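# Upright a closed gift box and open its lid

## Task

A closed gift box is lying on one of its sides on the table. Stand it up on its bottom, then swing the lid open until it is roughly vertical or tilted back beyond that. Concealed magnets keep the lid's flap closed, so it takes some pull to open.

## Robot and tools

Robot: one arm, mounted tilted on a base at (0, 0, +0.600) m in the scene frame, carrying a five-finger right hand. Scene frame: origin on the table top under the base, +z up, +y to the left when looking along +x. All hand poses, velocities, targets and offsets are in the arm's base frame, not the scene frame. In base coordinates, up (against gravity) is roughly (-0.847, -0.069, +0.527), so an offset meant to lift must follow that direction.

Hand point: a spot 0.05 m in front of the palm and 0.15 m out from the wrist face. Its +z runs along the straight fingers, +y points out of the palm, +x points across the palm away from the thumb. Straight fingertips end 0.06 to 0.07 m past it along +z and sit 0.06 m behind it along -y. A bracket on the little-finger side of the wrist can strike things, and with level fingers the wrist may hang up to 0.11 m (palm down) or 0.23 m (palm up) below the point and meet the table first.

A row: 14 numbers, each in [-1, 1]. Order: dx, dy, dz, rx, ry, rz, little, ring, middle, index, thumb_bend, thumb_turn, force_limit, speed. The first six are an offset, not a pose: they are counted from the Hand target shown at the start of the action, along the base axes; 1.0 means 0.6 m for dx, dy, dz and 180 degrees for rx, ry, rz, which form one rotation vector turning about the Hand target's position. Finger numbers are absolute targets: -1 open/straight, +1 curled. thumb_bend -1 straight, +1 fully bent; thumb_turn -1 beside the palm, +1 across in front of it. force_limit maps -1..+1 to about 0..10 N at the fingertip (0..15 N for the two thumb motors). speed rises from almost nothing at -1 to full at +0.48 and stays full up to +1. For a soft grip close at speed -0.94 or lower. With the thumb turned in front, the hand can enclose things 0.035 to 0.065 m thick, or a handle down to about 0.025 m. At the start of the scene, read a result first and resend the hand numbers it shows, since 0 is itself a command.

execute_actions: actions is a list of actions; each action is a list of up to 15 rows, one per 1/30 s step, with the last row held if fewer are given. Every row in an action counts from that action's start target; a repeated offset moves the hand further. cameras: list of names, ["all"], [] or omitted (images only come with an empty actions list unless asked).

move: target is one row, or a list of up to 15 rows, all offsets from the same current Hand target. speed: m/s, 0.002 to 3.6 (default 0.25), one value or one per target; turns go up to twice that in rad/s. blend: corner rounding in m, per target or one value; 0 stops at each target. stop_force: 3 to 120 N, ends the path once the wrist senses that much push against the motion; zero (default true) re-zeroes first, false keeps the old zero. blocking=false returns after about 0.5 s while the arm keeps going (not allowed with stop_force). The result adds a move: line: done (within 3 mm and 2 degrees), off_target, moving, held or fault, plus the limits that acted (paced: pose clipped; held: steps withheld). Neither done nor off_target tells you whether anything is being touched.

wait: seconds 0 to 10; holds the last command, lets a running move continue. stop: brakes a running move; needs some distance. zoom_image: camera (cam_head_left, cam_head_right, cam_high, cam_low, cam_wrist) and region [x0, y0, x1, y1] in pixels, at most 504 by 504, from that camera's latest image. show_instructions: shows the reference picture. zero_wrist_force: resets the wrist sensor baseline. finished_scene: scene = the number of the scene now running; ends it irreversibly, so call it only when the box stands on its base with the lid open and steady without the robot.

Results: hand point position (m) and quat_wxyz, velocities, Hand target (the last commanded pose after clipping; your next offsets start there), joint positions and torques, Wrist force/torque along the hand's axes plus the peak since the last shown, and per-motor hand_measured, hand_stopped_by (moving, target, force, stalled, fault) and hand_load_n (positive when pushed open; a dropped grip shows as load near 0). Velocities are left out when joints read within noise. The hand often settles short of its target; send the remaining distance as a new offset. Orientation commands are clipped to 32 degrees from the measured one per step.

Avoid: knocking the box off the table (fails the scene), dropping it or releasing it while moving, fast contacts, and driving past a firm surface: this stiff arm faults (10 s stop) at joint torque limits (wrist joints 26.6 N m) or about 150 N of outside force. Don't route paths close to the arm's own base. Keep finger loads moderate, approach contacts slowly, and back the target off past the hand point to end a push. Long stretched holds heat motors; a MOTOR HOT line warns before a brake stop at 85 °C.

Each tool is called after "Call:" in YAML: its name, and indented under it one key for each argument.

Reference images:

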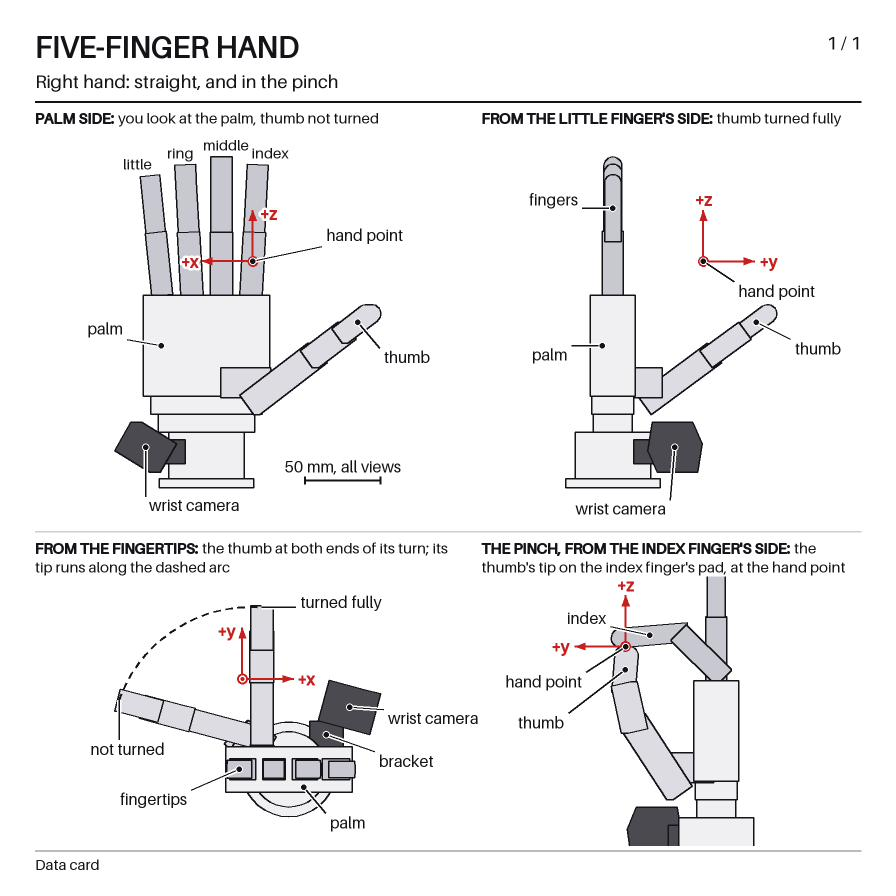

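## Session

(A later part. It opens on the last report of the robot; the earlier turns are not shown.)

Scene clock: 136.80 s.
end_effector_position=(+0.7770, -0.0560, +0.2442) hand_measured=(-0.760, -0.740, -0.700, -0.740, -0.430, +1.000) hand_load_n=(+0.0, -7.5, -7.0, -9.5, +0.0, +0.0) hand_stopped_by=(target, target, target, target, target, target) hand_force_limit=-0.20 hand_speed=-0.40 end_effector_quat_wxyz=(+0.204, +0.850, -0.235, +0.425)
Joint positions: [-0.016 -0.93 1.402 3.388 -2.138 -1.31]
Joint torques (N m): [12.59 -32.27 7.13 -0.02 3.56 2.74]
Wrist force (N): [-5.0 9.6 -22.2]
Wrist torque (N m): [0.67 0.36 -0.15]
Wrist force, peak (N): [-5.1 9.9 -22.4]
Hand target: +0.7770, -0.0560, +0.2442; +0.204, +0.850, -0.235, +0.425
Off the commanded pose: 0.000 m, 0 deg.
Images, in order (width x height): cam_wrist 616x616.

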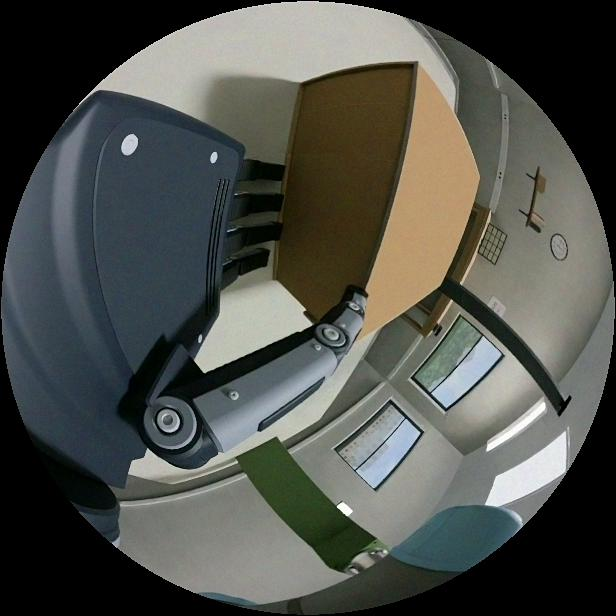

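Call:
execute_actions:
  actions:
    - [[0,0,0,0,0,0,-0.76,-0.74,-0.7,-0.74,-0.32,1,-0.2,0]]

Call:
move:
  target: [-0.0001,-0.0017,-0.0004,0.0026,-0.0011,0.0040,-0.76,-0.74,-0.7,-0.74,-0.32,1,-0.2,0]
  speed: 0.02

Call:
execute_actions:
  actions:
    - [[0,0,0,0,0,0,-0.76,-0.74,-0.7,-0.74,-0.37,1,-0.2,-0.4]]

Call:
execute_actions:
  actions:
    - [[0,0,0,0,0,0,-0.76,-0.74,-0.7,-0.74,-0.41,1,-0.2,-0.4]]
  cameras: ["cam_wrist"]

Call:
zoom_image:
  camera: "cam_wrist"
  region: [230, 150, 430, 370]

Scene clock: 139.73 s.
end_effector_position=(+0.7770, -0.0560, +0.2442) hand_measured=(-0.760, -0.740, -0.700, -0.740, -0.320, +1.000) hand_load_n=(+0.0, -7.5, -7.0, -9.5, +0.0, +0.0) hand_stopped_by=(target, target, target, target, target, target) hand_force_limit=-0.20 hand_speed=0.00 end_effector_quat_wxyz=(+0.204, +0.850, -0.235, +0.425)
Joint positions: [-0.016 -0.93 1.402 3.388 -2.138 -1.31]
Joint torques (N m): [8.89 -32.34 7.49 -0.57 3.68 2.64]
Wrist force (N): [-4.5 9.9 -22.1]
Wrist torque (N m): [0.70 0.36 -0.12]
Wrist force, peak (N): [-5.1 9.8 -22.7]
Hand target: +0.7770, -0.0560, +0.2442; +0.204, +0.850, -0.235, +0.425
Off the commanded pose: 0.000 m, 0 deg.

Scene clock: 140.47 s.
end_effector_position=(+0.7769, -0.0571, +0.2439) hand_measured=(-0.760, -0.740, -0.700, -0.740, -0.320, +1.000) hand_load_n=(+0.0, -8.0, -8.5, -10.0, -0.5, +0.0) hand_stopped_by=(target, target, target, target, target, target) hand_force_limit=-0.20 hand_speed=0.00 end_effector_quat_wxyz=(+0.198, +0.852, -0.232, +0.427)
Joint positions: [-0.022 -0.936 1.413 3.377 -2.118 -1.316]
Joint torques (N m): [5.73 -36.65 -6.45 -0.2 -0.06 -0.52]
Wrist force (N): [-3.1 11.5 -22.6]
Wrist torque (N m): [0.60 0.47 0.04]
Wrist force, peak (N): [-3.2 11.8 -22.8]
Hand target: +0.7770, -0.0571, +0.2440; +0.198, +0.852, -0.232, +0.427
Off the commanded pose: 0.000 m, 0 deg.
move: done

Scene clock: 141.17 s.
end_effector_position=(+0.7769, -0.0571, +0.2440) hand_measured=(-0.760, -0.740, -0.700, -0.740, -0.370, +1.000) hand_load_n=(+0.0, -8.0, -8.5, -10.0, +0.0, +0.0) hand_stopped_by=(target, target, target, target, target, target) hand_force_limit=-0.20 hand_speed=-0.40 end_effector_quat_wxyz=(+0.198, +0.852, -0.232, +0.427)
Joint positions: [-0.022 -0.936 1.413 3.377 -2.119 -1.316]
Joint torques (N m): [16.3 -31.64 -16.42 0.06 -0.45 1.85]
Wrist force (N): [-4.4 10.8 -22.9]
Wrist torque (N m): [0.64 0.38 -0.02]
Wrist force, peak (N): [-4.5 10.8 -23.6]
Hand target: +0.7770, -0.0571, +0.2440; +0.198, +0.852, -0.232, +0.427
Off the commanded pose: 0.000 m, 0 deg.

Scene clock: 141.87 s.
end_effector_position=(+0.7770, -0.0571, +0.2440) hand_measured=(-0.760, -0.740, -0.700, -0.740, -0.410, +1.000) hand_load_n=(+0.0, -8.0, -8.0, -10.0, +0.0, +0.0) hand_stopped_by=(target, target, target, target, target, target) hand_force_limit=-0.20 hand_speed=-0.40 end_effector_quat_wxyz=(+0.198, +0.852, -0.232, +0.427)
Joint positions: [-0.022 -0.936 1.413 3.377 -2.119 -1.316]
Joint torques (N m): [16.4 -31.5 -16.13 -0.74 0.17 1.82]
Wrist force (N): [-4.5 10.8 -22.6]
Wrist torque (N m): [0.62 0.41 -0.03]
Wrist force, peak (N): [-4.3 11.2 -23.2]
Hand target: +0.7770, -0.0571, +0.2440; +0.198, +0.852, -0.232, +0.427
Off the commanded pose: 0.000 m, 0 deg.
Images, in order (width x height): cam_wrist 616x616.

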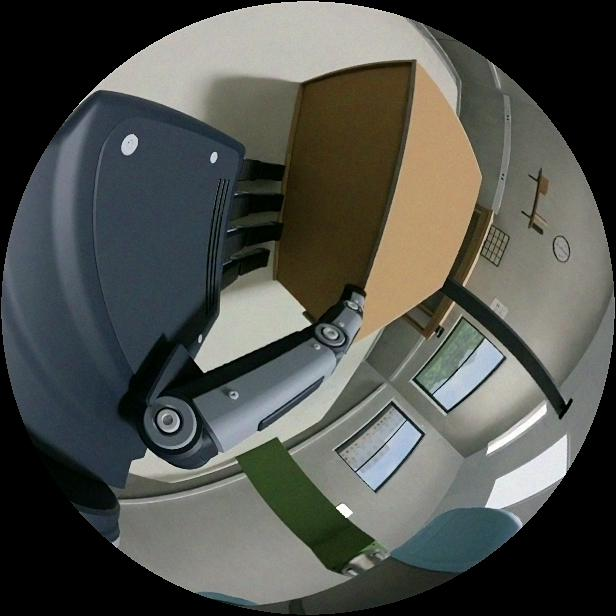

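Scaled by 2.291 from the camera's 616x616 image, which has a finer 880x880 frame.

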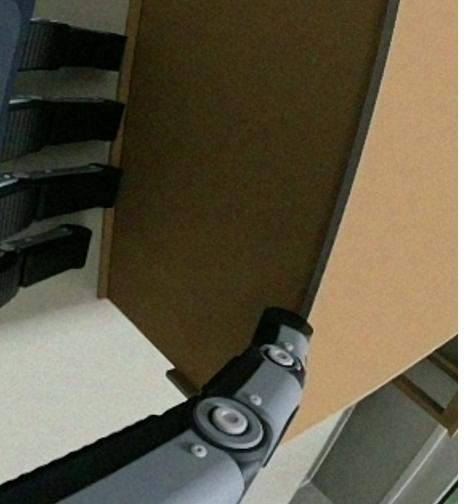

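Call:
execute_actions:
  actions:
    - [[0,0,0,0,0,0,-0.76,-0.74,-0.7,-0.74,-0.32,1,-0.2,0]]

Call:
move:
  target: [-0.0001,-0.0017,-0.0004,0.0026,-0.0011,0.0040,-0.76,-0.74,-0.7,-0.74,-0.32,1,-0.2,0]
  speed: 0.02

Call:
execute_actions:
  actions:
    - [[0,0,0,0,0,0,-0.76,-0.74,-0.7,-0.74,-0.37,1,-0.2,-0.4]]

Call:
execute_actions:
  actions:
    - [[0,0,0,0,0,0,-0.76,-0.74,-0.7,-0.74,-0.41,1,-0.2,-0.4]]
  cameras: ["cam_wrist"]

Call:
zoom_image:
  camera: "cam_wrist"
  region: [230, 150, 430, 370]

Scene clock: 142.97 s.
end_effector_position=(+0.7770, -0.0571, +0.2440) hand_measured=(-0.760, -0.740, -0.700, -0.740, -0.320, +1.000) hand_load_n=(+0.0, -8.0, -8.0, -10.0, +0.0, +0.0) hand_stopped_by=(target, target, target, target, target, target) hand_force_limit=-0.20 hand_speed=0.00 end_effector_quat_wxyz=(+0.198, +0.852, -0.232, +0.427)
Joint positions: [-0.022 -0.936 1.413 3.377 -2.119 -1.316]
Joint torques (N m): [16.83 -31.16 -15.49 -2.3 0.88 1.8]
Wrist force (N): [-4.4 10.9 -22.6]
Wrist torque (N m): [0.62 0.38 -0.02]
Wrist force, peak (N): [-4.5 11.2 -23.0]
Hand target: +0.7770, -0.0571, +0.2440; +0.198, +0.852, -0.232, +0.427
Off the commanded pose: 0.000 m, 0 deg.

Scene clock: 143.70 s.
end_effector_position=(+0.7769, -0.0581, +0.2437) hand_measured=(-0.760, -0.740, -0.700, -0.740, -0.320, +1.000) hand_load_n=(+0.0, -8.0, -9.5, -10.5, +0.0, +0.0) hand_stopped_by=(target, target, target, target, target, target) hand_force_limit=-0.20 hand_speed=0.00 end_effector_quat_wxyz=(+0.191, +0.853, -0.229, +0.428)
Joint positions: [-0.028 -0.943 1.423 3.367 -2.099 -1.323]
Joint torques (N m): [7.1 -36.67 -5.93 -0.19 0.34 -0.46]
Wrist force (N): [-3.4 12.5 -22.4]
Wrist torque (N m): [0.52 0.43 0.07]
Wrist force, peak (N): [-3.4 13.4 -22.0]
Hand target: +0.7769, -0.0581, +0.2437; +0.191, +0.853, -0.229, +0.428
Off the commanded pose: 0.000 m, 0 deg.
move: done

Scene clock: 144.40 s.
end_effector_position=(+0.7769, -0.0581, +0.2437) hand_measured=(-0.760, -0.740, -0.700, -0.740, -0.370, +1.000) hand_load_n=(+0.0, -8.0, -9.5, -10.5, -0.5, +0.0) hand_stopped_by=(target, target, target, target, target, target) hand_force_limit=-0.20 hand_speed=-0.40 end_effector_quat_wxyz=(+0.191, +0.853, -0.229, +0.428)
Joint positions: [-0.027 -0.943 1.423 3.367 -2.1 -1.323]
Joint torques (N m): [16.76 -31.34 -16.7 0.05 -0.08 1.8]
Wrist force (N): [-4.6 11.7 -22.7]
Wrist torque (N m): [0.56 0.37 0.00]
Wrist force, peak (N): [-4.7 11.8 -23.8]
Hand target: +0.7769, -0.0581, +0.2437; +0.191, +0.853, -0.229, +0.428
Off the commanded pose: 0.000 m, 0 deg.

Scene clock: 145.10 s.
end_effector_position=(+0.7769, -0.0581, +0.2437) hand_measured=(-0.760, -0.740, -0.700, -0.740, -0.410, +1.000) hand_load_n=(+0.0, -8.5, -9.0, -10.5, +0.0, +0.0) hand_stopped_by=(target, target, target, target, target, target) hand_force_limit=-0.20 hand_speed=-0.40 end_effector_quat_wxyz=(+0.191, +0.853, -0.229, +0.428)
Joint positions: [-0.027 -0.943 1.423 3.367 -2.1 -1.323]
Joint torques (N m): [17.02 -31.88 -16.29 -0.82 0.36 1.82]
Wrist force (N): [-4.1 12.2 -21.5]
Wrist torque (N m): [0.54 0.38 0.03]
Wrist force, peak (N): [-4.6 12.2 -23.1]
Hand target: +0.7769, -0.0581, +0.2437; +0.191, +0.853, -0.229, +0.428
Off the commanded pose: 0.000 m, 0 deg.
Images, in order (width x height): cam_wrist 616x616.

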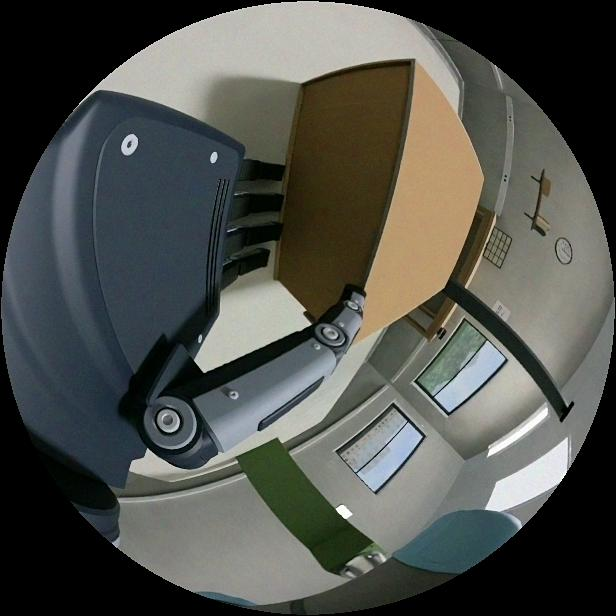

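Scaled by 2.291 from the camera's 616x616 image, which has a finer 880x880 frame.

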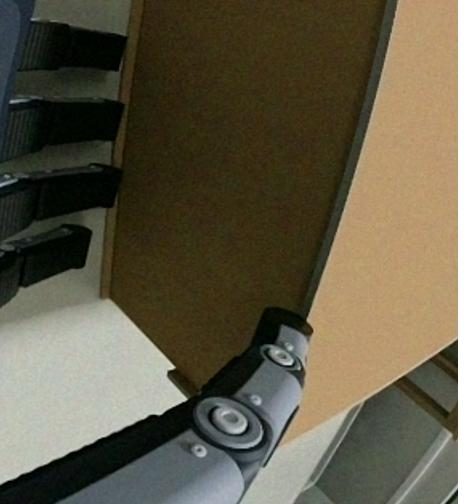

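Call:
move:
  target:
    - [-0.0100,0.0500,0.0180,0,0,0,-0.76,-0.74,-0.7,-0.74,0,1,-0.2,0.3]
    - [-0.1700,0.1700,0.1400,-0.0560,0.0240,-0.0868,-0.76,-0.74,-0.7,-0.74,-1,-1,-0.2,0.3]
  speed: 0.15
  blend: [0.02,0]
  cameras: ["cam_wrist","cam_high","cam_head_left","cam_low"]

Call:
zoom_image:
  camera: "cam_high"
  region: [310, 140, 430, 270]

Call:
zoom_image:
  camera: "cam_head_left"
  region: [260, 190, 380, 310]

Scene clock: 149.77 s.
end_effector_position=(+0.6749, +0.0439, +0.3277) hand_measured=(-0.760, -0.740, -0.700, -0.740, -1.000, -1.000) hand_load_n=(+0.0, +0.0, +0.0, +0.0, +0.0, +0.0) hand_stopped_by=(target, target, target, target, target, target) hand_force_limit=-0.20 hand_speed=0.30 end_effector_quat_wxyz=(+0.330, +0.809, -0.297, +0.384)
Joint positions: [0.201 -1.056 1.378 3.891 -2.554 -0.939]
Joint torques (N m): [19.4 -46.01 3.7 0.25 -2.9 2.66]
Wrist force (N): [-0.2 0.3 -1.1]
Wrist torque (N m): [0.27 -0.01 -0.03]
Wrist force, peak (N): [-4.1 12.5 -22.0]
Hand target: +0.6749, +0.0439, +0.3277; +0.330, +0.809, -0.297, +0.384
Off the commanded pose: 0.000 m, 0 deg.
move: done; blend cut to 0.0162 m at target 1
Images, in order (width x height): cam_head_left 672x504, cam_high 672x504, cam_low 672x504, cam_wrist 616x616.

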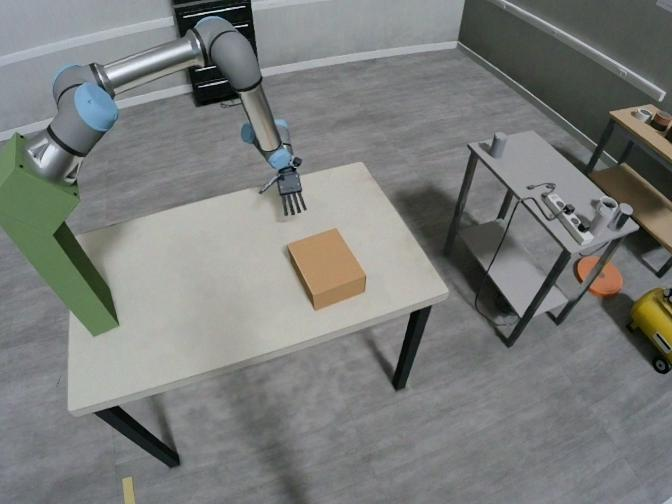

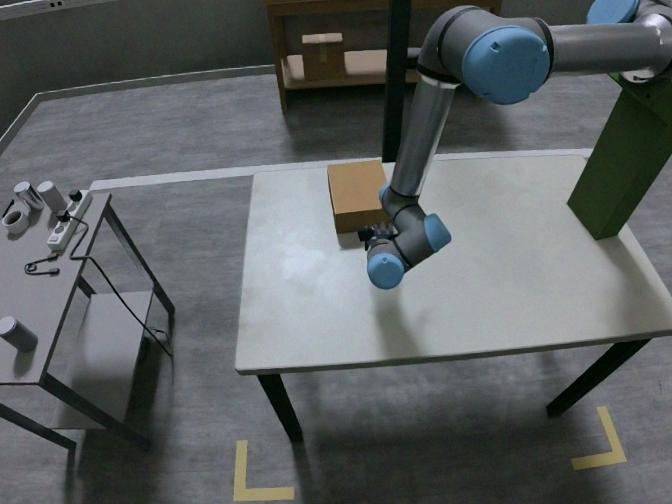

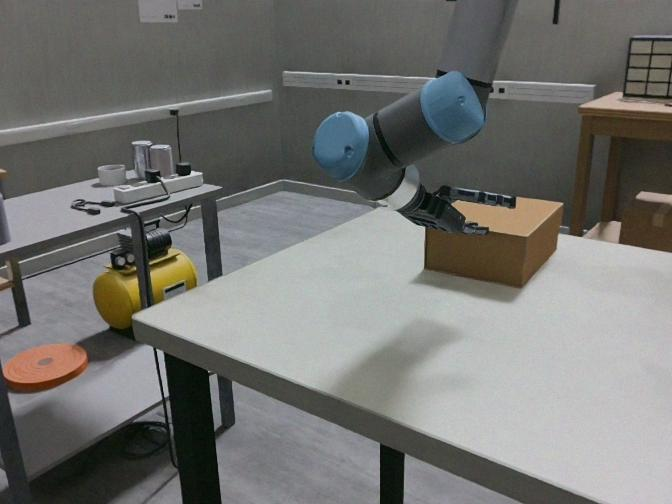

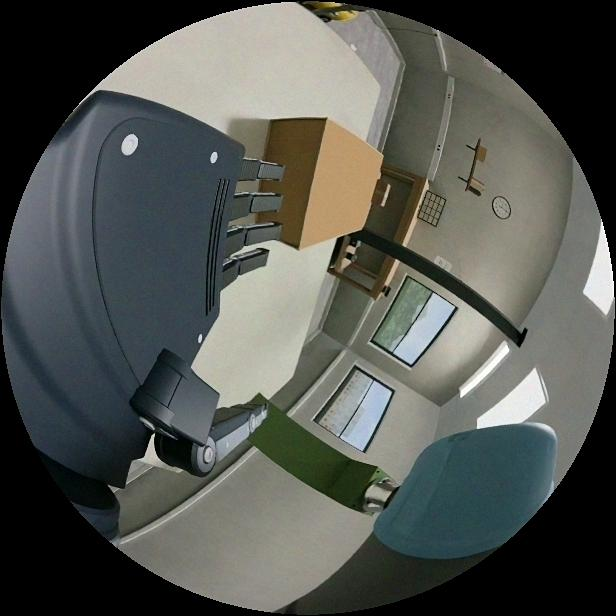

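Scaled by 3.877 from the camera's 672x504 image, which has a finer 960x720 frame.

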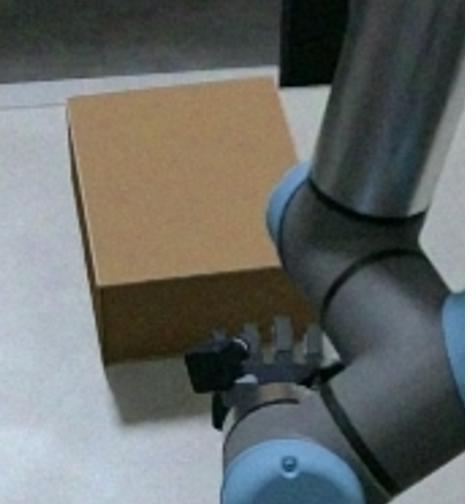

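Scaled by 4.200 from the camera's 672x504 image, which has a finer 960x720 frame.

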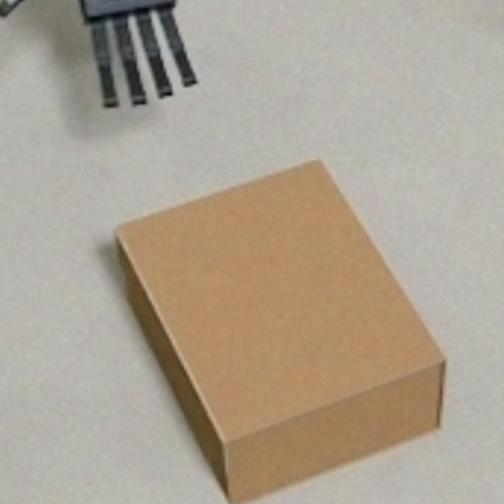

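Call:
zoom_image:
  camera: "cam_wrist"
  region: [250, 100, 400, 270]

Scaled by 2.965 from the camera's 616x616 image, which has a finer 880x880 frame.

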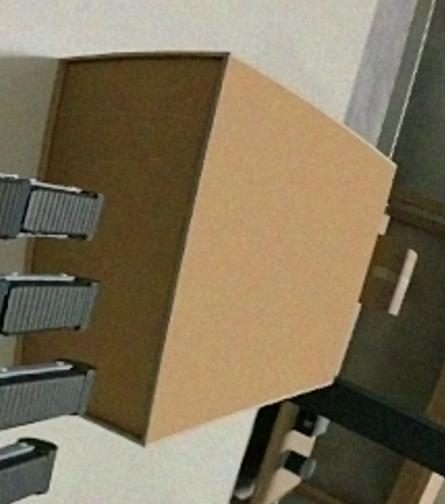

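Call:
move:
  target: [0.1496,-0.1545,-0.1389,0.0042,-0.0176,0.1128,-0.76,-0.74,-0.7,-0.74,0,1,-0.2,0.3]
  speed: 0.12

Call:
move:
  target: [-0.0039,-0.0825,-0.0108,0,0,0,-0.76,-0.74,-0.7,-0.74,0,1,-0.2,0.3]
  speed: 0.012
  stop_force: 3
  cameras: ["cam_wrist"]

Call:
zoom_image:
  camera: "cam_wrist"
  region: [200, 50, 500, 400]

Scene clock: 153.37 s.
end_effector_position=(+0.7646, -0.0488, +0.2443) hand_measured=(-0.760, -0.740, -0.700, -0.740, +0.000, +1.000) hand_load_n=(+0.0, +0.0, +0.0, +0.0, +0.0, +0.0) hand_stopped_by=(target, target, target, target, target, target) hand_force_limit=-0.20 hand_speed=0.30 end_effector_quat_wxyz=(+0.244, +0.840, -0.161, +0.457)
Joint positions: [0.009 -0.928 1.506 3.16 -2.168 -1.507]
Joint torques (N m): [12.8 -56.35 -14.99 -4.1 0.72 -0.43]
Wrist force (N): [-0.3 0.9 -0.7]
Wrist torque (N m): [0.27 0.00 -0.09]
Wrist force, peak (N): [0.0 0.4 -2.0]
Hand target: +0.7647, -0.0488, +0.2444; +0.243, +0.840, -0.161, +0.457
Off the commanded pose: 0.000 m, 0 deg.
move: done

Scene clock: 158.60 s.
end_effector_position=(+0.7623, -0.0983, +0.2379) hand_measured=(-0.760, -0.740, -0.700, -0.740, +0.000, +1.000) hand_load_n=(+0.0, +0.0, +0.5, +0.0, -0.5, +0.0) hand_stopped_by=(target, target, target, target, target, target) hand_force_limit=-0.20 hand_speed=0.30 end_effector_quat_wxyz=(+0.243, +0.840, -0.161, +0.457)
Joint positions: [-0.07 -0.935 1.543 3.102 -2.102 -1.558]
Joint torques (N m): [16.67 -56.43 -12.62 -0.39 -3.65 1.75]
Wrist force (N): [-0.2 0.6 -0.5]
Wrist torque (N m): [0.29 -0.01 0.01]
Wrist force, peak (N): [-0.5 0.5 -1.0]
Hand target: +0.7623, -0.0983, +0.2379; +0.243, +0.840, -0.161, +0.457
Off the commanded pose: 0.000 m, 0 deg.
move: done
Images, in order (width x height): cam_wrist 616x616.

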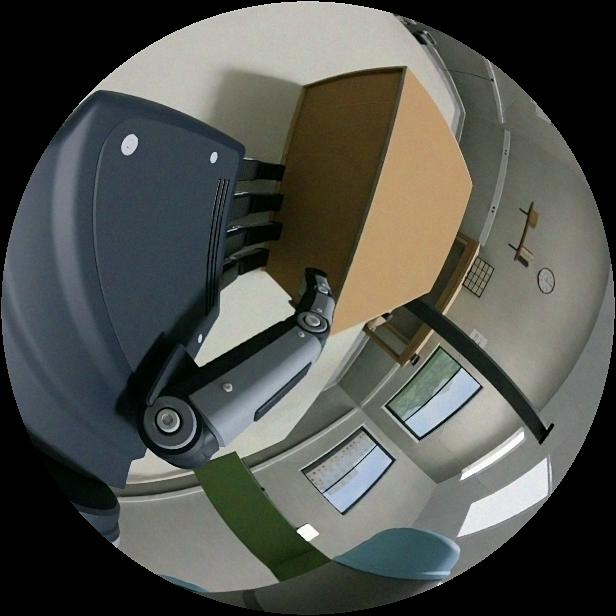

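Scaled by 1.440 from the camera's 616x616 image, which has a finer 880x880 frame.

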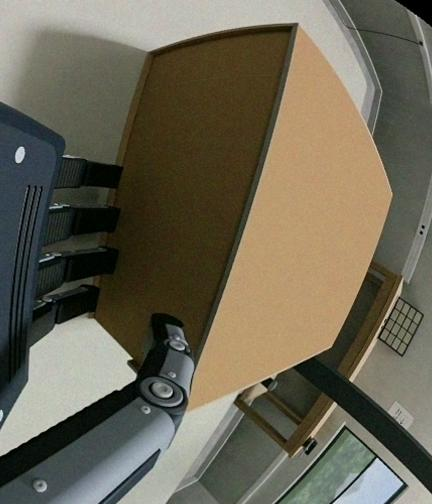

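Call:
move:
  target: [0.0254,0.0020,-0.0158,0,0,0,-0.76,-0.74,-0.7,-0.74,0,1,-0.2,0.3]
  speed: 0.008
  stop_force: 12

Call:
move:
  target: [0.0011,0.0001,-0.0007,0,0,0,-0.76,-0.74,-0.7,-0.74,-0.3,1,-0.2,0]
  speed: 0.02

Call:
execute_actions:
  actions:
    - [[0,0,0,0,0,0,-0.76,-0.74,-0.7,-0.74,-0.38,1,-0.2,-0.4]]
  cameras: ["cam_wrist"]

Call:
zoom_image:
  camera: "cam_wrist"
  region: [200, 150, 430, 390]

Call:
execute_actions:
  actions:
    - [[0,0,0,0,0,0,-0.76,-0.74,-0.7,-0.74,-0.44,1,-0.2,-0.4]]
  cameras: ["cam_wrist"]

Call:
zoom_image:
  camera: "cam_wrist"
  region: [200, 150, 430, 390]

Scene clock: 161.33 s.
end_effector_position=(+0.7719, -0.0975, +0.2320) hand_measured=(-0.760, -0.740, -0.698, -0.740, +0.000, +1.000) hand_load_n=(+0.0, -1.0, -12.5, -1.5, +0.0, +0.0) hand_stopped_by=(target, target, target, target, target, target) hand_force_limit=-0.20 hand_speed=0.30 end_effector_quat_wxyz=(+0.244, +0.840, -0.161, +0.457)
Joint positions: [-0.067 -0.908 1.513 3.106 -2.104 -1.557]
Joint torques (N m): [0.87 -53.23 11.68 -3.32 3.46 0.61]
Wrist force (N): [0.2 7.7 -8.1]
Wrist torque (N m): [0.22 0.16 0.12]
Wrist force, peak (N): [-1.4 9.0 -15.1]
Hand target: +0.7719, -0.0975, +0.2320; +0.244, +0.840, -0.161, +0.457 (not the last commanded pose)
Off the commanded pose: 0.007 m, 0 deg.
move: contact

Scene clock: 162.03 s.
end_effector_position=(+0.7725, -0.0976, +0.2316) hand_measured=(-0.760, -0.740, -0.698, -0.740, -0.300, +1.000) hand_load_n=(+0.0, -5.5, -17.0, -7.0, +0.0, -0.5) hand_stopped_by=(target, target, target, target, target, target) hand_force_limit=-0.20 hand_speed=0.00 end_effector_quat_wxyz=(+0.244, +0.840, -0.161, +0.457)
Joint positions: [-0.067 -0.906 1.511 3.106 -2.105 -1.557]
Joint torques (N m): [13.79 -29.44 -12.46 1.37 0.33 2.68]
Wrist force (N): [-2.7 12.5 -24.6]
Wrist torque (N m): [0.68 0.31 0.11]
Wrist force, peak (N): [-2.7 12.9 -24.9]
Hand target: +0.7725, -0.0975, +0.2316; +0.244, +0.840, -0.161, +0.457
Off the commanded pose: 0.000 m, 0 deg.
move: done

Scene clock: 162.73 s.
end_effector_position=(+0.7725, -0.0975, +0.2316) hand_measured=(-0.760, -0.740, -0.698, -0.740, -0.380, +1.000) hand_load_n=(+0.0, -5.5, -17.0, -7.5, +0.0, +0.0) hand_stopped_by=(target, target, target, target, target, target) hand_force_limit=-0.20 hand_speed=-0.40 end_effector_quat_wxyz=(+0.244, +0.840, -0.161, +0.457)
Joint positions: [-0.067 -0.906 1.511 3.106 -2.105 -1.557]
Joint torques (N m): [16.69 -27.54 -5.41 1.29 0.83 2.92]
Wrist force (N): [-2.2 13.7 -23.4]
Wrist torque (N m): [0.60 0.34 0.15]
Wrist force, peak (N): [-2.9 12.8 -25.0]
Hand target: +0.7725, -0.0975, +0.2316; +0.244, +0.840, -0.161, +0.457
Off the commanded pose: 0.000 m, 0 deg.
Images, in order (width x height): cam_wrist 616x616.

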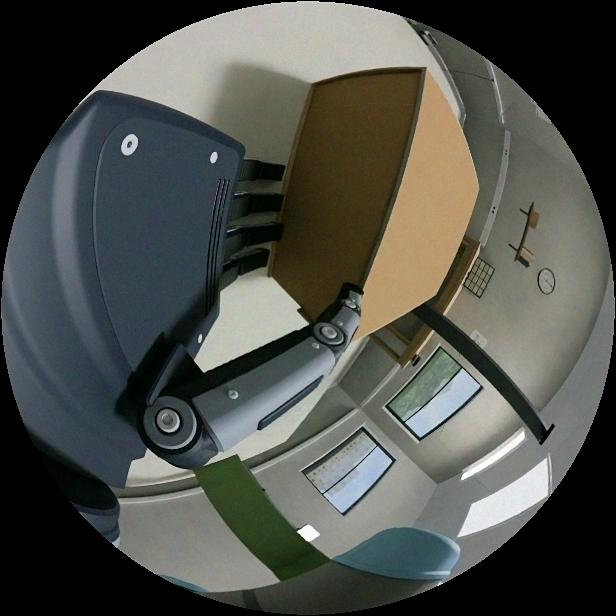

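Scaled by 2.100 from the camera's 616x616 image, which has a finer 880x880 frame.

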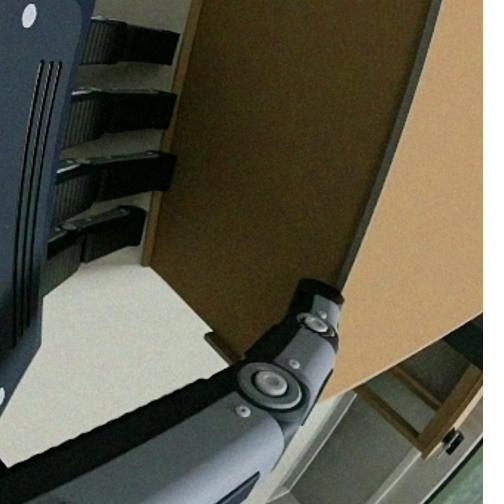

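Scene clock: 163.43 s.
end_effector_position=(+0.7725, -0.0975, +0.2316) hand_measured=(-0.760, -0.740, -0.700, -0.740, -0.440, +1.000) hand_load_n=(+0.0, -6.5, -6.0, -8.0, +0.0, +0.0) hand_stopped_by=(target, target, target, target, target, target) hand_force_limit=-0.20 hand_speed=-0.40 end_effector_quat_wxyz=(+0.244, +0.840, -0.161, +0.457)
Joint positions: [-0.067 -0.906 1.511 3.106 -2.105 -1.557]
Joint torques (N m): [14.1 -35.88 1.48 0.98 1.41 2.59]
Wrist force (N): [0.7 10.8 -15.5]
Wrist torque (N m): [0.47 0.32 0.19]
Wrist force, peak (N): [-2.2 13.8 -23.1]
Hand target: +0.7725, -0.0975, +0.2316; +0.244, +0.840, -0.161, +0.457
Off the commanded pose: 0.000 m, 0 deg.
Images, in order (width x height): cam_wrist 616x616.

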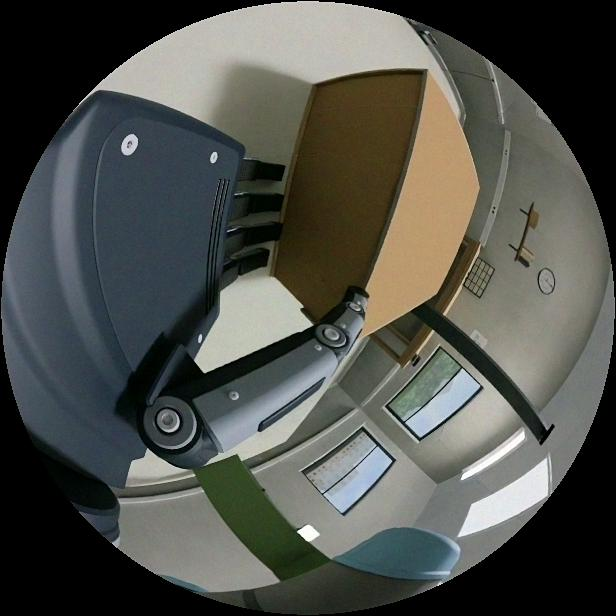

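Scaled by 2.100 from the camera's 616x616 image, which has a finer 880x880 frame.

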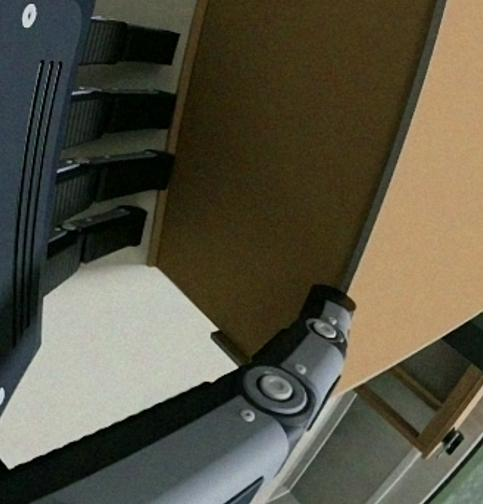

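Call:
move:
  target:
    - [-0.0142,0.0029,0.0091,-0.0059,0.0006,-0.0094,-0.74,-0.72,-0.7,-0.7,-0.2,1,-0.2,0.3]
    - [-0.0136,-0.0170,0.0075,-0.0059,0.0006,-0.0094,-0.74,-0.72,-0.7,-0.7,-0.2,1,-0.2,0.3]
  speed: 0.03

Call:
move:
  target: [0.0254,0.0020,-0.0158,0,0,0,-0.74,-0.72,-0.7,-0.7,-0.2,1,-0.2,0.3]
  speed: 0.008
  stop_force: 12

Call:
move:
  target: [0.0011,0.0001,-0.0007,0,0,0,-0.74,-0.72,-0.7,-0.7,-0.3,1,-0.2,0]
  speed: 0.02

Call:
execute_actions:
  actions:
    - [[0,0,0,0,0,0,-0.74,-0.72,-0.7,-0.7,-0.38,1,-0.2,-0.4]]
  cameras: ["cam_wrist"]

Call:
zoom_image:
  camera: "cam_wrist"
  region: [200, 150, 430, 390]

Call:
execute_actions:
  actions:
    - [[0,0,0,0,0,0,-0.74,-0.72,-0.7,-0.7,-0.41,1,-0.2,-0.4]]

Call:
execute_actions:
  actions:
    - [[0,0,0,0,0,0,-0.74,-0.72,-0.7,-0.7,-0.44,1,-0.2,-0.4]]
  cameras: ["cam_wrist"]

Call:
zoom_image:
  camera: "cam_wrist"
  region: [200, 150, 430, 390]

Scene clock: 165.83 s.
end_effector_position=(+0.7644, -0.1078, +0.2361) hand_measured=(-0.740, -0.720, -0.700, -0.700, -0.200, +1.000) hand_load_n=(+0.0, +0.0, +0.5, +0.0, +0.0, +0.0) hand_stopped_by=(target, target, target, target, target, target) hand_force_limit=-0.20 hand_speed=0.30 end_effector_quat_wxyz=(+0.258, +0.836, -0.169, +0.454)
Joint positions: [-0.074 -0.913 1.52 3.102 -2.133 -1.561]
Joint torques (N m): [16.89 -39.89 4.37 -0.97 -3.45 1.18]
Wrist force (N): [-0.8 0.0 -1.0]
Wrist torque (N m): [0.20 0.09 -0.04]
Wrist force, peak (N): [0.6 11.0 -15.5]
Hand target: +0.7644, -0.1077, +0.2361; +0.258, +0.836, -0.169, +0.454
Off the commanded pose: 0.000 m, 0 deg.
move: done

Scene clock: 167.93 s.
end_effector_position=(+0.7729, -0.1070, +0.2308) hand_measured=(-0.740, -0.720, -0.698, -0.700, -0.200, +1.000) hand_load_n=(+0.0, +0.0, -15.0, +0.0, +0.0, +0.0) hand_stopped_by=(target, target, target, target, target, target) hand_force_limit=-0.20 hand_speed=0.30 end_effector_quat_wxyz=(+0.258, +0.836, -0.169, +0.454)
Joint positions: [-0.072 -0.889 1.493 3.106 -2.136 -1.559]
Joint torques (N m): [3.23 -53.12 11.49 -3.39 1.48 0.7]
Wrist force (N): [-1.0 7.7 -9.5]
Wrist torque (N m): [0.19 0.25 0.05]
Wrist force, peak (N): [-1.6 7.9 -12.4]
Hand target: +0.7729, -0.1070, +0.2308; +0.258, +0.836, -0.169, +0.454 (not the last commanded pose)
Off the commanded pose: 0.008 m, 0 deg.
move: contact

Scene clock: 168.63 s.
end_effector_position=(+0.7736, -0.1070, +0.2304) hand_measured=(-0.740, -0.720, -0.698, -0.700, -0.300, +1.000) hand_load_n=(+0.5, -1.5, -21.0, +0.0, +0.0, +0.0) hand_stopped_by=(target, target, target, target, target, target) hand_force_limit=-0.20 hand_speed=0.00 end_effector_quat_wxyz=(+0.258, +0.836, -0.169, +0.454)
Joint positions: [-0.072 -0.887 1.49 3.107 -2.136 -1.559]
Joint torques (N m): [17.1 -33.31 -10.86 1.02 -0.37 2.78]
Wrist force (N): [-1.9 10.3 -15.6]
Wrist torque (N m): [0.31 0.41 0.09]
Wrist force, peak (N): [-2.0 10.5 -15.9]
Hand target: +0.7736, -0.1070, +0.2304; +0.258, +0.836, -0.169, +0.454
Off the commanded pose: 0.000 m, 0 deg.
move: done

Scene clock: 169.33 s.
end_effector_position=(+0.7736, -0.1070, +0.2304) hand_measured=(-0.740, -0.720, -0.698, -0.700, -0.380, +1.000) hand_load_n=(+0.0, -1.5, -21.0, +0.0, +0.0, +0.0) hand_stopped_by=(target, target, target, target, target, target) hand_force_limit=-0.20 hand_speed=-0.40 end_effector_quat_wxyz=(+0.258, +0.836, -0.169, +0.454)
Joint positions: [-0.072 -0.887 1.49 3.107 -2.136 -1.559]
Joint torques (N m): [18.6 -33.09 -2.92 0.9 0.01 2.86]
Wrist force (N): [-1.7 10.5 -14.7]
Wrist torque (N m): [0.25 0.37 0.11]
Wrist force, peak (N): [-1.8 10.6 -15.5]
Hand target: +0.7736, -0.1070, +0.2304; +0.258, +0.836, -0.169, +0.454
Off the commanded pose: 0.000 m, 0 deg.
Images, in order (width x height): cam_wrist 616x616.

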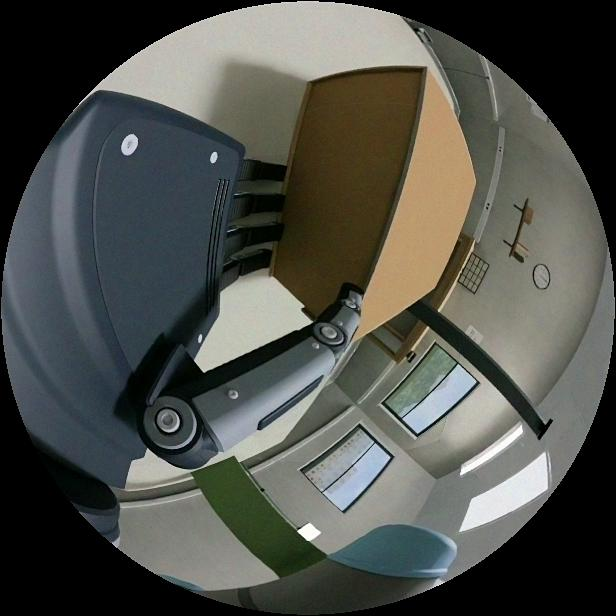

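Scaled by 2.100 from the camera's 616x616 image, which has a finer 880x880 frame.

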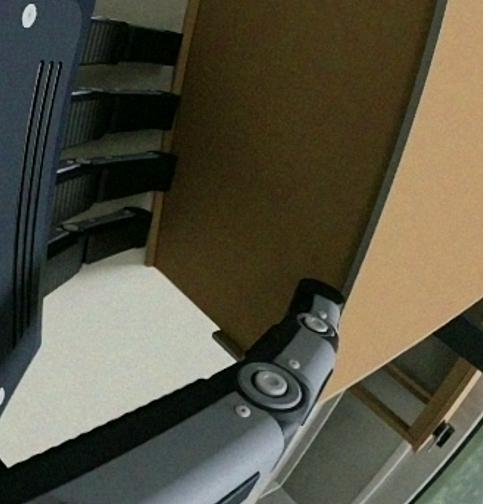

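Scene clock: 170.03 s.
end_effector_position=(+0.7736, -0.1070, +0.2304) hand_measured=(-0.740, -0.720, -0.698, -0.700, -0.410, +1.000) hand_load_n=(+0.0, -1.5, -20.5, +0.0, -0.5, +0.0) hand_stopped_by=(target, target, target, target, target, target) hand_force_limit=-0.20 hand_speed=-0.40 end_effector_quat_wxyz=(+0.258, +0.836, -0.169, +0.454)
Joint positions: [-0.072 -0.887 1.49 3.107 -2.136 -1.559]
Joint torques (N m): [18.19 -32.71 5.28 0.64 0.21 2.73]
Wrist force (N): [-1.7 10.4 -14.5]
Wrist torque (N m): [0.23 0.39 0.10]
Wrist force, peak (N): [-1.7 10.9 -15.0]
Hand target: +0.7736, -0.1070, +0.2304; +0.258, +0.836, -0.169, +0.454
Off the commanded pose: 0.000 m, 0 deg.

Scene clock: 170.73 s.
end_effector_position=(+0.7736, -0.1070, +0.2304) hand_measured=(-0.740, -0.720, -0.698, -0.700, -0.440, +1.000) hand_load_n=(+0.0, -1.5, -21.0, +0.0, +0.0, +0.0) hand_stopped_by=(target, target, target, target, target, target) hand_force_limit=-0.20 hand_speed=-0.40 end_effector_quat_wxyz=(+0.258, +0.836, -0.169, +0.454)
Joint positions: [-0.072 -0.887 1.49 3.107 -2.136 -1.559]
Joint torques (N m): [18.25 -33.97 10.51 0.54 0.67 2.58]
Wrist force (N): [-1.8 10.4 -14.6]
Wrist torque (N m): [0.21 0.40 0.09]
Wrist force, peak (N): [-1.7 10.8 -14.9]
Hand target: +0.7736, -0.1070, +0.2304; +0.258, +0.836, -0.169, +0.454
Off the commanded pose: 0.000 m, 0 deg.
Images, in order (width x height): cam_wrist 616x616.

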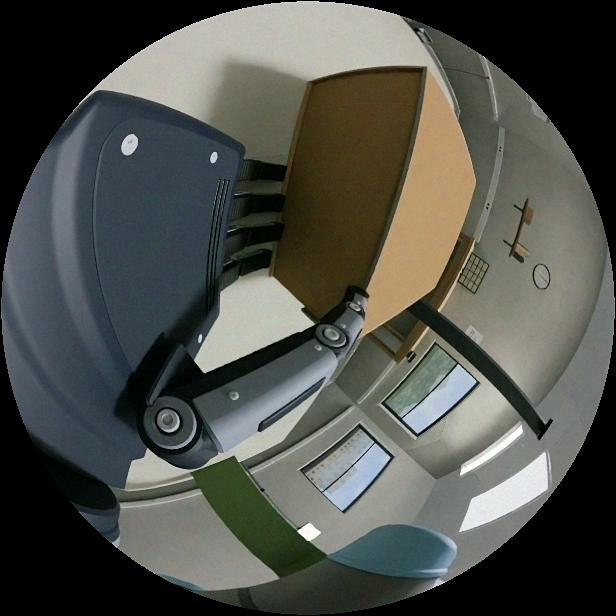

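Scaled by 2.100 from the camera's 616x616 image, which has a finer 880x880 frame.

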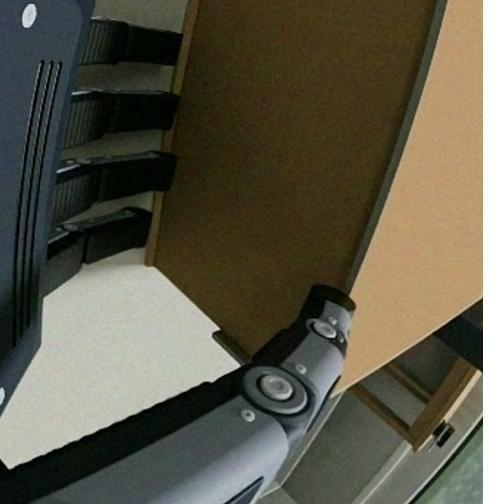

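Call:
execute_actions:
  actions:
    - [[0,0,0,0,0,0,-0.74,-0.72,-0.7,-0.7,-0.5,1,-0.2,-0.4]]
  cameras: ["cam_wrist"]

Call:
zoom_image:
  camera: "cam_wrist"
  region: [300, 220, 430, 360]

Call:
execute_actions:
  actions:
    - [[0,0,0,0,0,0,-0.74,-0.72,-0.7,-0.7,-0.56,1,-0.2,-0.4]]
  cameras: ["cam_wrist"]

Call:
zoom_image:
  camera: "cam_wrist"
  region: [300, 220, 430, 360]

Scene clock: 171.73 s.
end_effector_position=(+0.7736, -0.1070, +0.2304) hand_measured=(-0.740, -0.720, -0.698, -0.700, -0.500, +1.000) hand_load_n=(+0.5, -2.0, -21.0, +0.5, -0.5, +0.0) hand_stopped_by=(target, target, target, target, target, target) hand_force_limit=-0.20 hand_speed=-0.40 end_effector_quat_wxyz=(+0.258, +0.836, -0.169, +0.454)
Joint positions: [-0.072 -0.887 1.49 3.107 -2.136 -1.559]
Joint torques (N m): [17.73 -34.28 11.31 0.36 1.03 2.61]
Wrist force (N): [-1.6 10.7 -15.1]
Wrist torque (N m): [0.23 0.38 0.11]
Wrist force, peak (N): [-1.9 10.8 -15.2]
Hand target: +0.7736, -0.1070, +0.2304; +0.258, +0.836, -0.169, +0.454
Off the commanded pose: 0.000 m, 0 deg.
Images, in order (width x height): cam_wrist 616x616.

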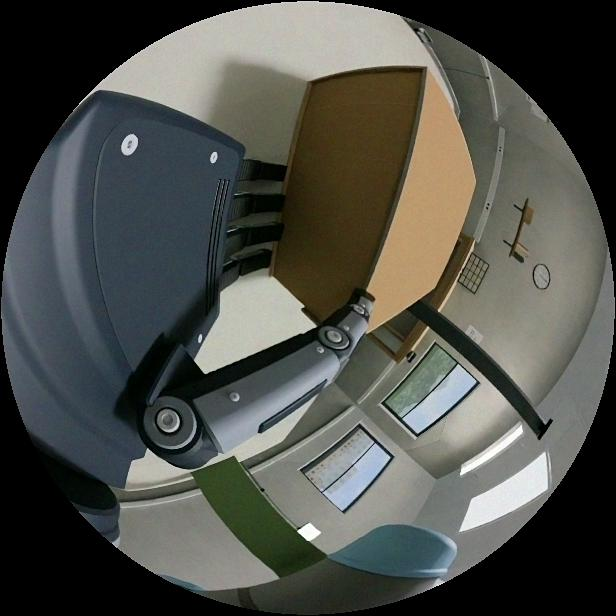

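Scaled by 3.600 from the camera's 616x616 image, which has a finer 880x880 frame.

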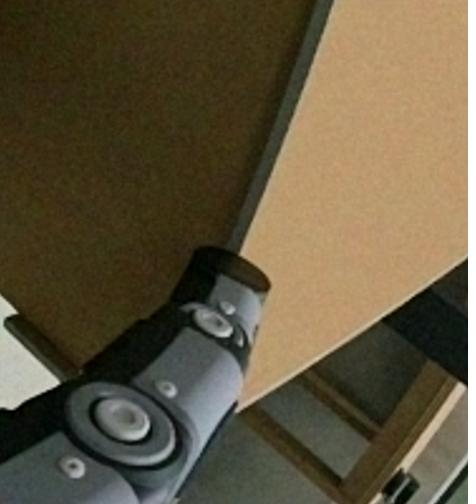

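Scene clock: 172.43 s.
end_effector_position=(+0.7736, -0.1070, +0.2304) hand_measured=(-0.740, -0.720, -0.698, -0.700, -0.560, +1.000) hand_load_n=(+0.0, -2.0, -21.0, +0.0, +0.0, +0.0) hand_stopped_by=(target, target, target, target, target, target) hand_force_limit=-0.20 hand_speed=-0.40 end_effector_quat_wxyz=(+0.258, +0.836, -0.169, +0.454)
Joint positions: [-0.072 -0.887 1.49 3.107 -2.136 -1.559]
Joint torques (N m): [17.49 -34.9 10.57 0.04 1.47 2.59]
Wrist force (N): [-1.6 11.1 -15.1]
Wrist torque (N m): [0.29 0.37 0.12]
Wrist force, peak (N): [-1.6 11.1 -15.1]
Hand target: +0.7736, -0.1070, +0.2304; +0.258, +0.836, -0.169, +0.454
Off the commanded pose: 0.000 m, 0 deg.
Images, in order (width x height): cam_wrist 616x616.

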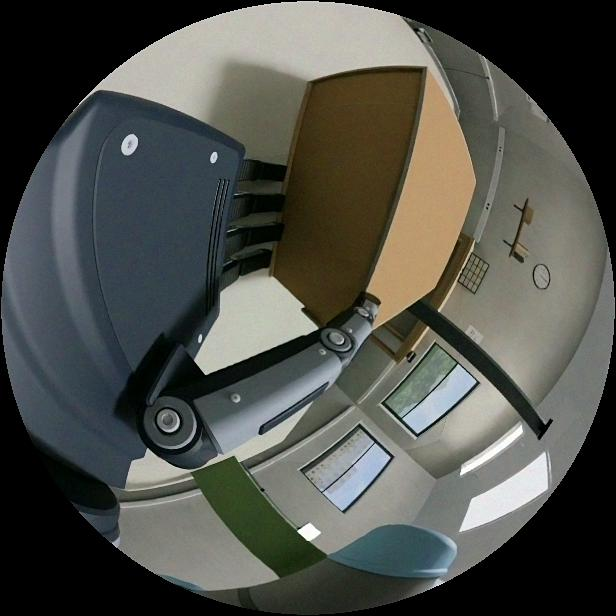

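Scaled by 3.600 from the camera's 616x616 image, which has a finer 880x880 frame.

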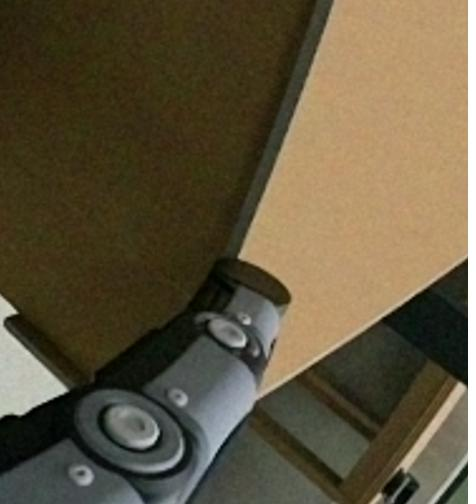

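Call:
execute_actions:
  actions:
    - [[0,0,0,0,0,0,-0.74,-0.72,-0.7,-0.7,-0.32,1,-0.2,0.2]]

Call:
move:
  target: [0.0001,-0.0020,-0.0002,0.0028,-0.0003,0.0045,-0.74,-0.72,-0.7,-0.7,-0.32,1,-0.2,0.2]
  speed: 0.02

Call:
execute_actions:
  actions:
    - [[0,0,0,0,0,0,-0.74,-0.72,-0.7,-0.7,-0.38,1,-0.2,-0.4]]

Call:
execute_actions:
  actions:
    - [[0,0,0,0,0,0,-0.74,-0.72,-0.7,-0.7,-0.42,1,-0.2,-0.4]]

Call:
execute_actions:
  actions:
    - [[0,0,0,0,0,0,-0.74,-0.72,-0.7,-0.7,-0.46,1,-0.2,-0.4]]
  cameras: ["cam_wrist"]

Call:
zoom_image:
  camera: "cam_wrist"
  region: [300, 220, 430, 360]

Scene clock: 173.70 s.
end_effector_position=(+0.7736, -0.1070, +0.2304) hand_measured=(-0.740, -0.720, -0.698, -0.700, -0.320, +1.000) hand_load_n=(+0.0, -2.0, -20.5, +0.0, +0.0, +0.0) hand_stopped_by=(target, target, target, target, target, target) hand_force_limit=-0.20 hand_speed=0.20 end_effector_quat_wxyz=(+0.258, +0.836, -0.169, +0.454)
Joint positions: [-0.072 -0.887 1.49 3.107 -2.136 -1.559]
Joint torques (N m): [17.1 -35.21 11.52 -0.29 1.92 2.51]
Wrist force (N): [-1.6 10.7 -14.9]
Wrist torque (N m): [0.22 0.38 0.11]
Wrist force, peak (N): [-1.6 10.9 -15.0]
Hand target: +0.7736, -0.1070, +0.2304; +0.258, +0.836, -0.169, +0.454
Off the commanded pose: 0.000 m, 0 deg.

Scene clock: 174.43 s.
end_effector_position=(+0.7736, -0.1082, +0.2303) hand_measured=(-0.740, -0.720, -0.698, -0.700, -0.320, +1.000) hand_load_n=(+0.0, -3.5, -14.5, +0.0, -0.5, +0.0) hand_stopped_by=(target, target, target, target, target, target) hand_force_limit=-0.20 hand_speed=0.20 end_effector_quat_wxyz=(+0.251, +0.838, -0.165, +0.455)
Joint positions: [-0.079 -0.895 1.501 3.102 -2.113 -1.564]
Joint torques (N m): [6.65 -36.48 -4.08 -1.89 -0.87 -1.18]
Wrist force (N): [-2.2 8.3 -14.6]
Wrist torque (N m): [0.40 0.28 0.12]
Wrist force, peak (N): [-0.7 10.9 -14.9]
Hand target: +0.7736, -0.1082, +0.2303; +0.251, +0.838, -0.165, +0.455
Off the commanded pose: 0.000 m, 0 deg.
move: done

Scene clock: 175.13 s.
end_effector_position=(+0.7736, -0.1082, +0.2303) hand_measured=(-0.740, -0.720, -0.698, -0.700, -0.380, +1.000) hand_load_n=(+0.0, -3.5, -14.5, +0.5, +0.0, +0.0) hand_stopped_by=(target, target, target, target, target, target) hand_force_limit=-0.20 hand_speed=-0.40 end_effector_quat_wxyz=(+0.251, +0.838, -0.165, +0.455)
Joint positions: [-0.078 -0.895 1.501 3.102 -2.113 -1.564]
Joint torques (N m): [15.97 -33.42 -14.78 0.5 -1.01 1.48]
Wrist force (N): [-3.1 7.8 -14.9]
Wrist torque (N m): [0.40 0.25 0.07]
Wrist force, peak (N): [-3.3 7.9 -15.8]
Hand target: +0.7736, -0.1082, +0.2303; +0.251, +0.838, -0.165, +0.455
Off the commanded pose: 0.000 m, 0 deg.

Scene clock: 175.83 s.
end_effector_position=(+0.7736, -0.1082, +0.2303) hand_measured=(-0.740, -0.720, -0.698, -0.700, -0.420, +1.000) hand_load_n=(+0.0, -3.0, -14.5, +0.5, +0.0, +0.0) hand_stopped_by=(target, target, target, target, target, target) hand_force_limit=-0.20 hand_speed=-0.40 end_effector_quat_wxyz=(+0.251, +0.838, -0.165, +0.455)
Joint positions: [-0.078 -0.895 1.501 3.102 -2.113 -1.564]
Joint torques (N m): [15.84 -33.33 -14.51 0.64 -0.69 1.62]
Wrist force (N): [-3.2 8.3 -15.2]
Wrist torque (N m): [0.45 0.27 0.08]
Wrist force, peak (N): [-3.2 8.3 -15.5]
Hand target: +0.7736, -0.1082, +0.2303; +0.251, +0.838, -0.165, +0.455
Off the commanded pose: 0.000 m, 0 deg.

Scene clock: 176.53 s.
end_effector_position=(+0.7736, -0.1082, +0.2303) hand_measured=(-0.740, -0.720, -0.698, -0.700, -0.460, +1.000) hand_load_n=(+0.0, -3.5, -14.5, +0.0, -0.5, +0.0) hand_stopped_by=(target, target, target, target, target, target) hand_force_limit=-0.20 hand_speed=-0.40 end_effector_quat_wxyz=(+0.251, +0.838, -0.165, +0.455)
Joint positions: [-0.078 -0.895 1.501 3.102 -2.113 -1.564]
Joint torques (N m): [16.78 -32.94 -14.26 0.36 -0.25 1.62]
Wrist force (N): [-3.5 8.4 -15.1]
Wrist torque (N m): [0.44 0.31 0.06]
Wrist force, peak (N): [-3.5 8.4 -15.1]
Hand target: +0.7736, -0.1082, +0.2303; +0.251, +0.838, -0.165, +0.455
Off the commanded pose: 0.000 m, 0 deg.
Images, in order (width x height): cam_wrist 616x616.

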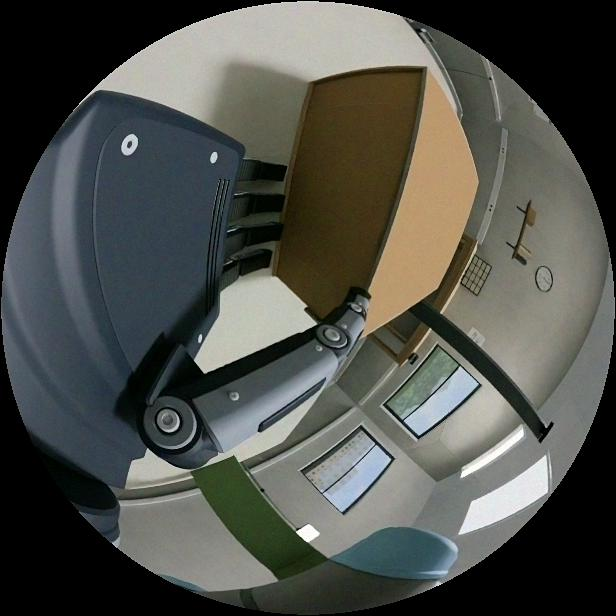

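Scaled by 3.600 from the camera's 616x616 image, which has a finer 880x880 frame.

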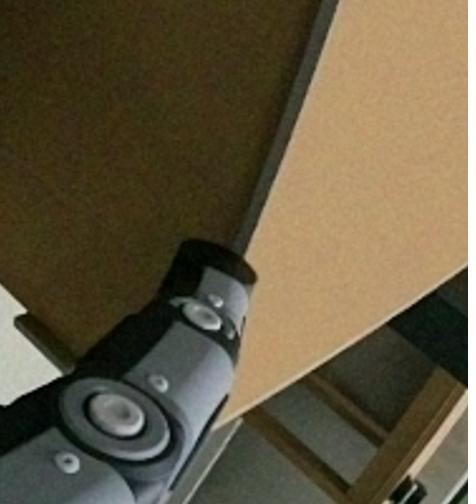

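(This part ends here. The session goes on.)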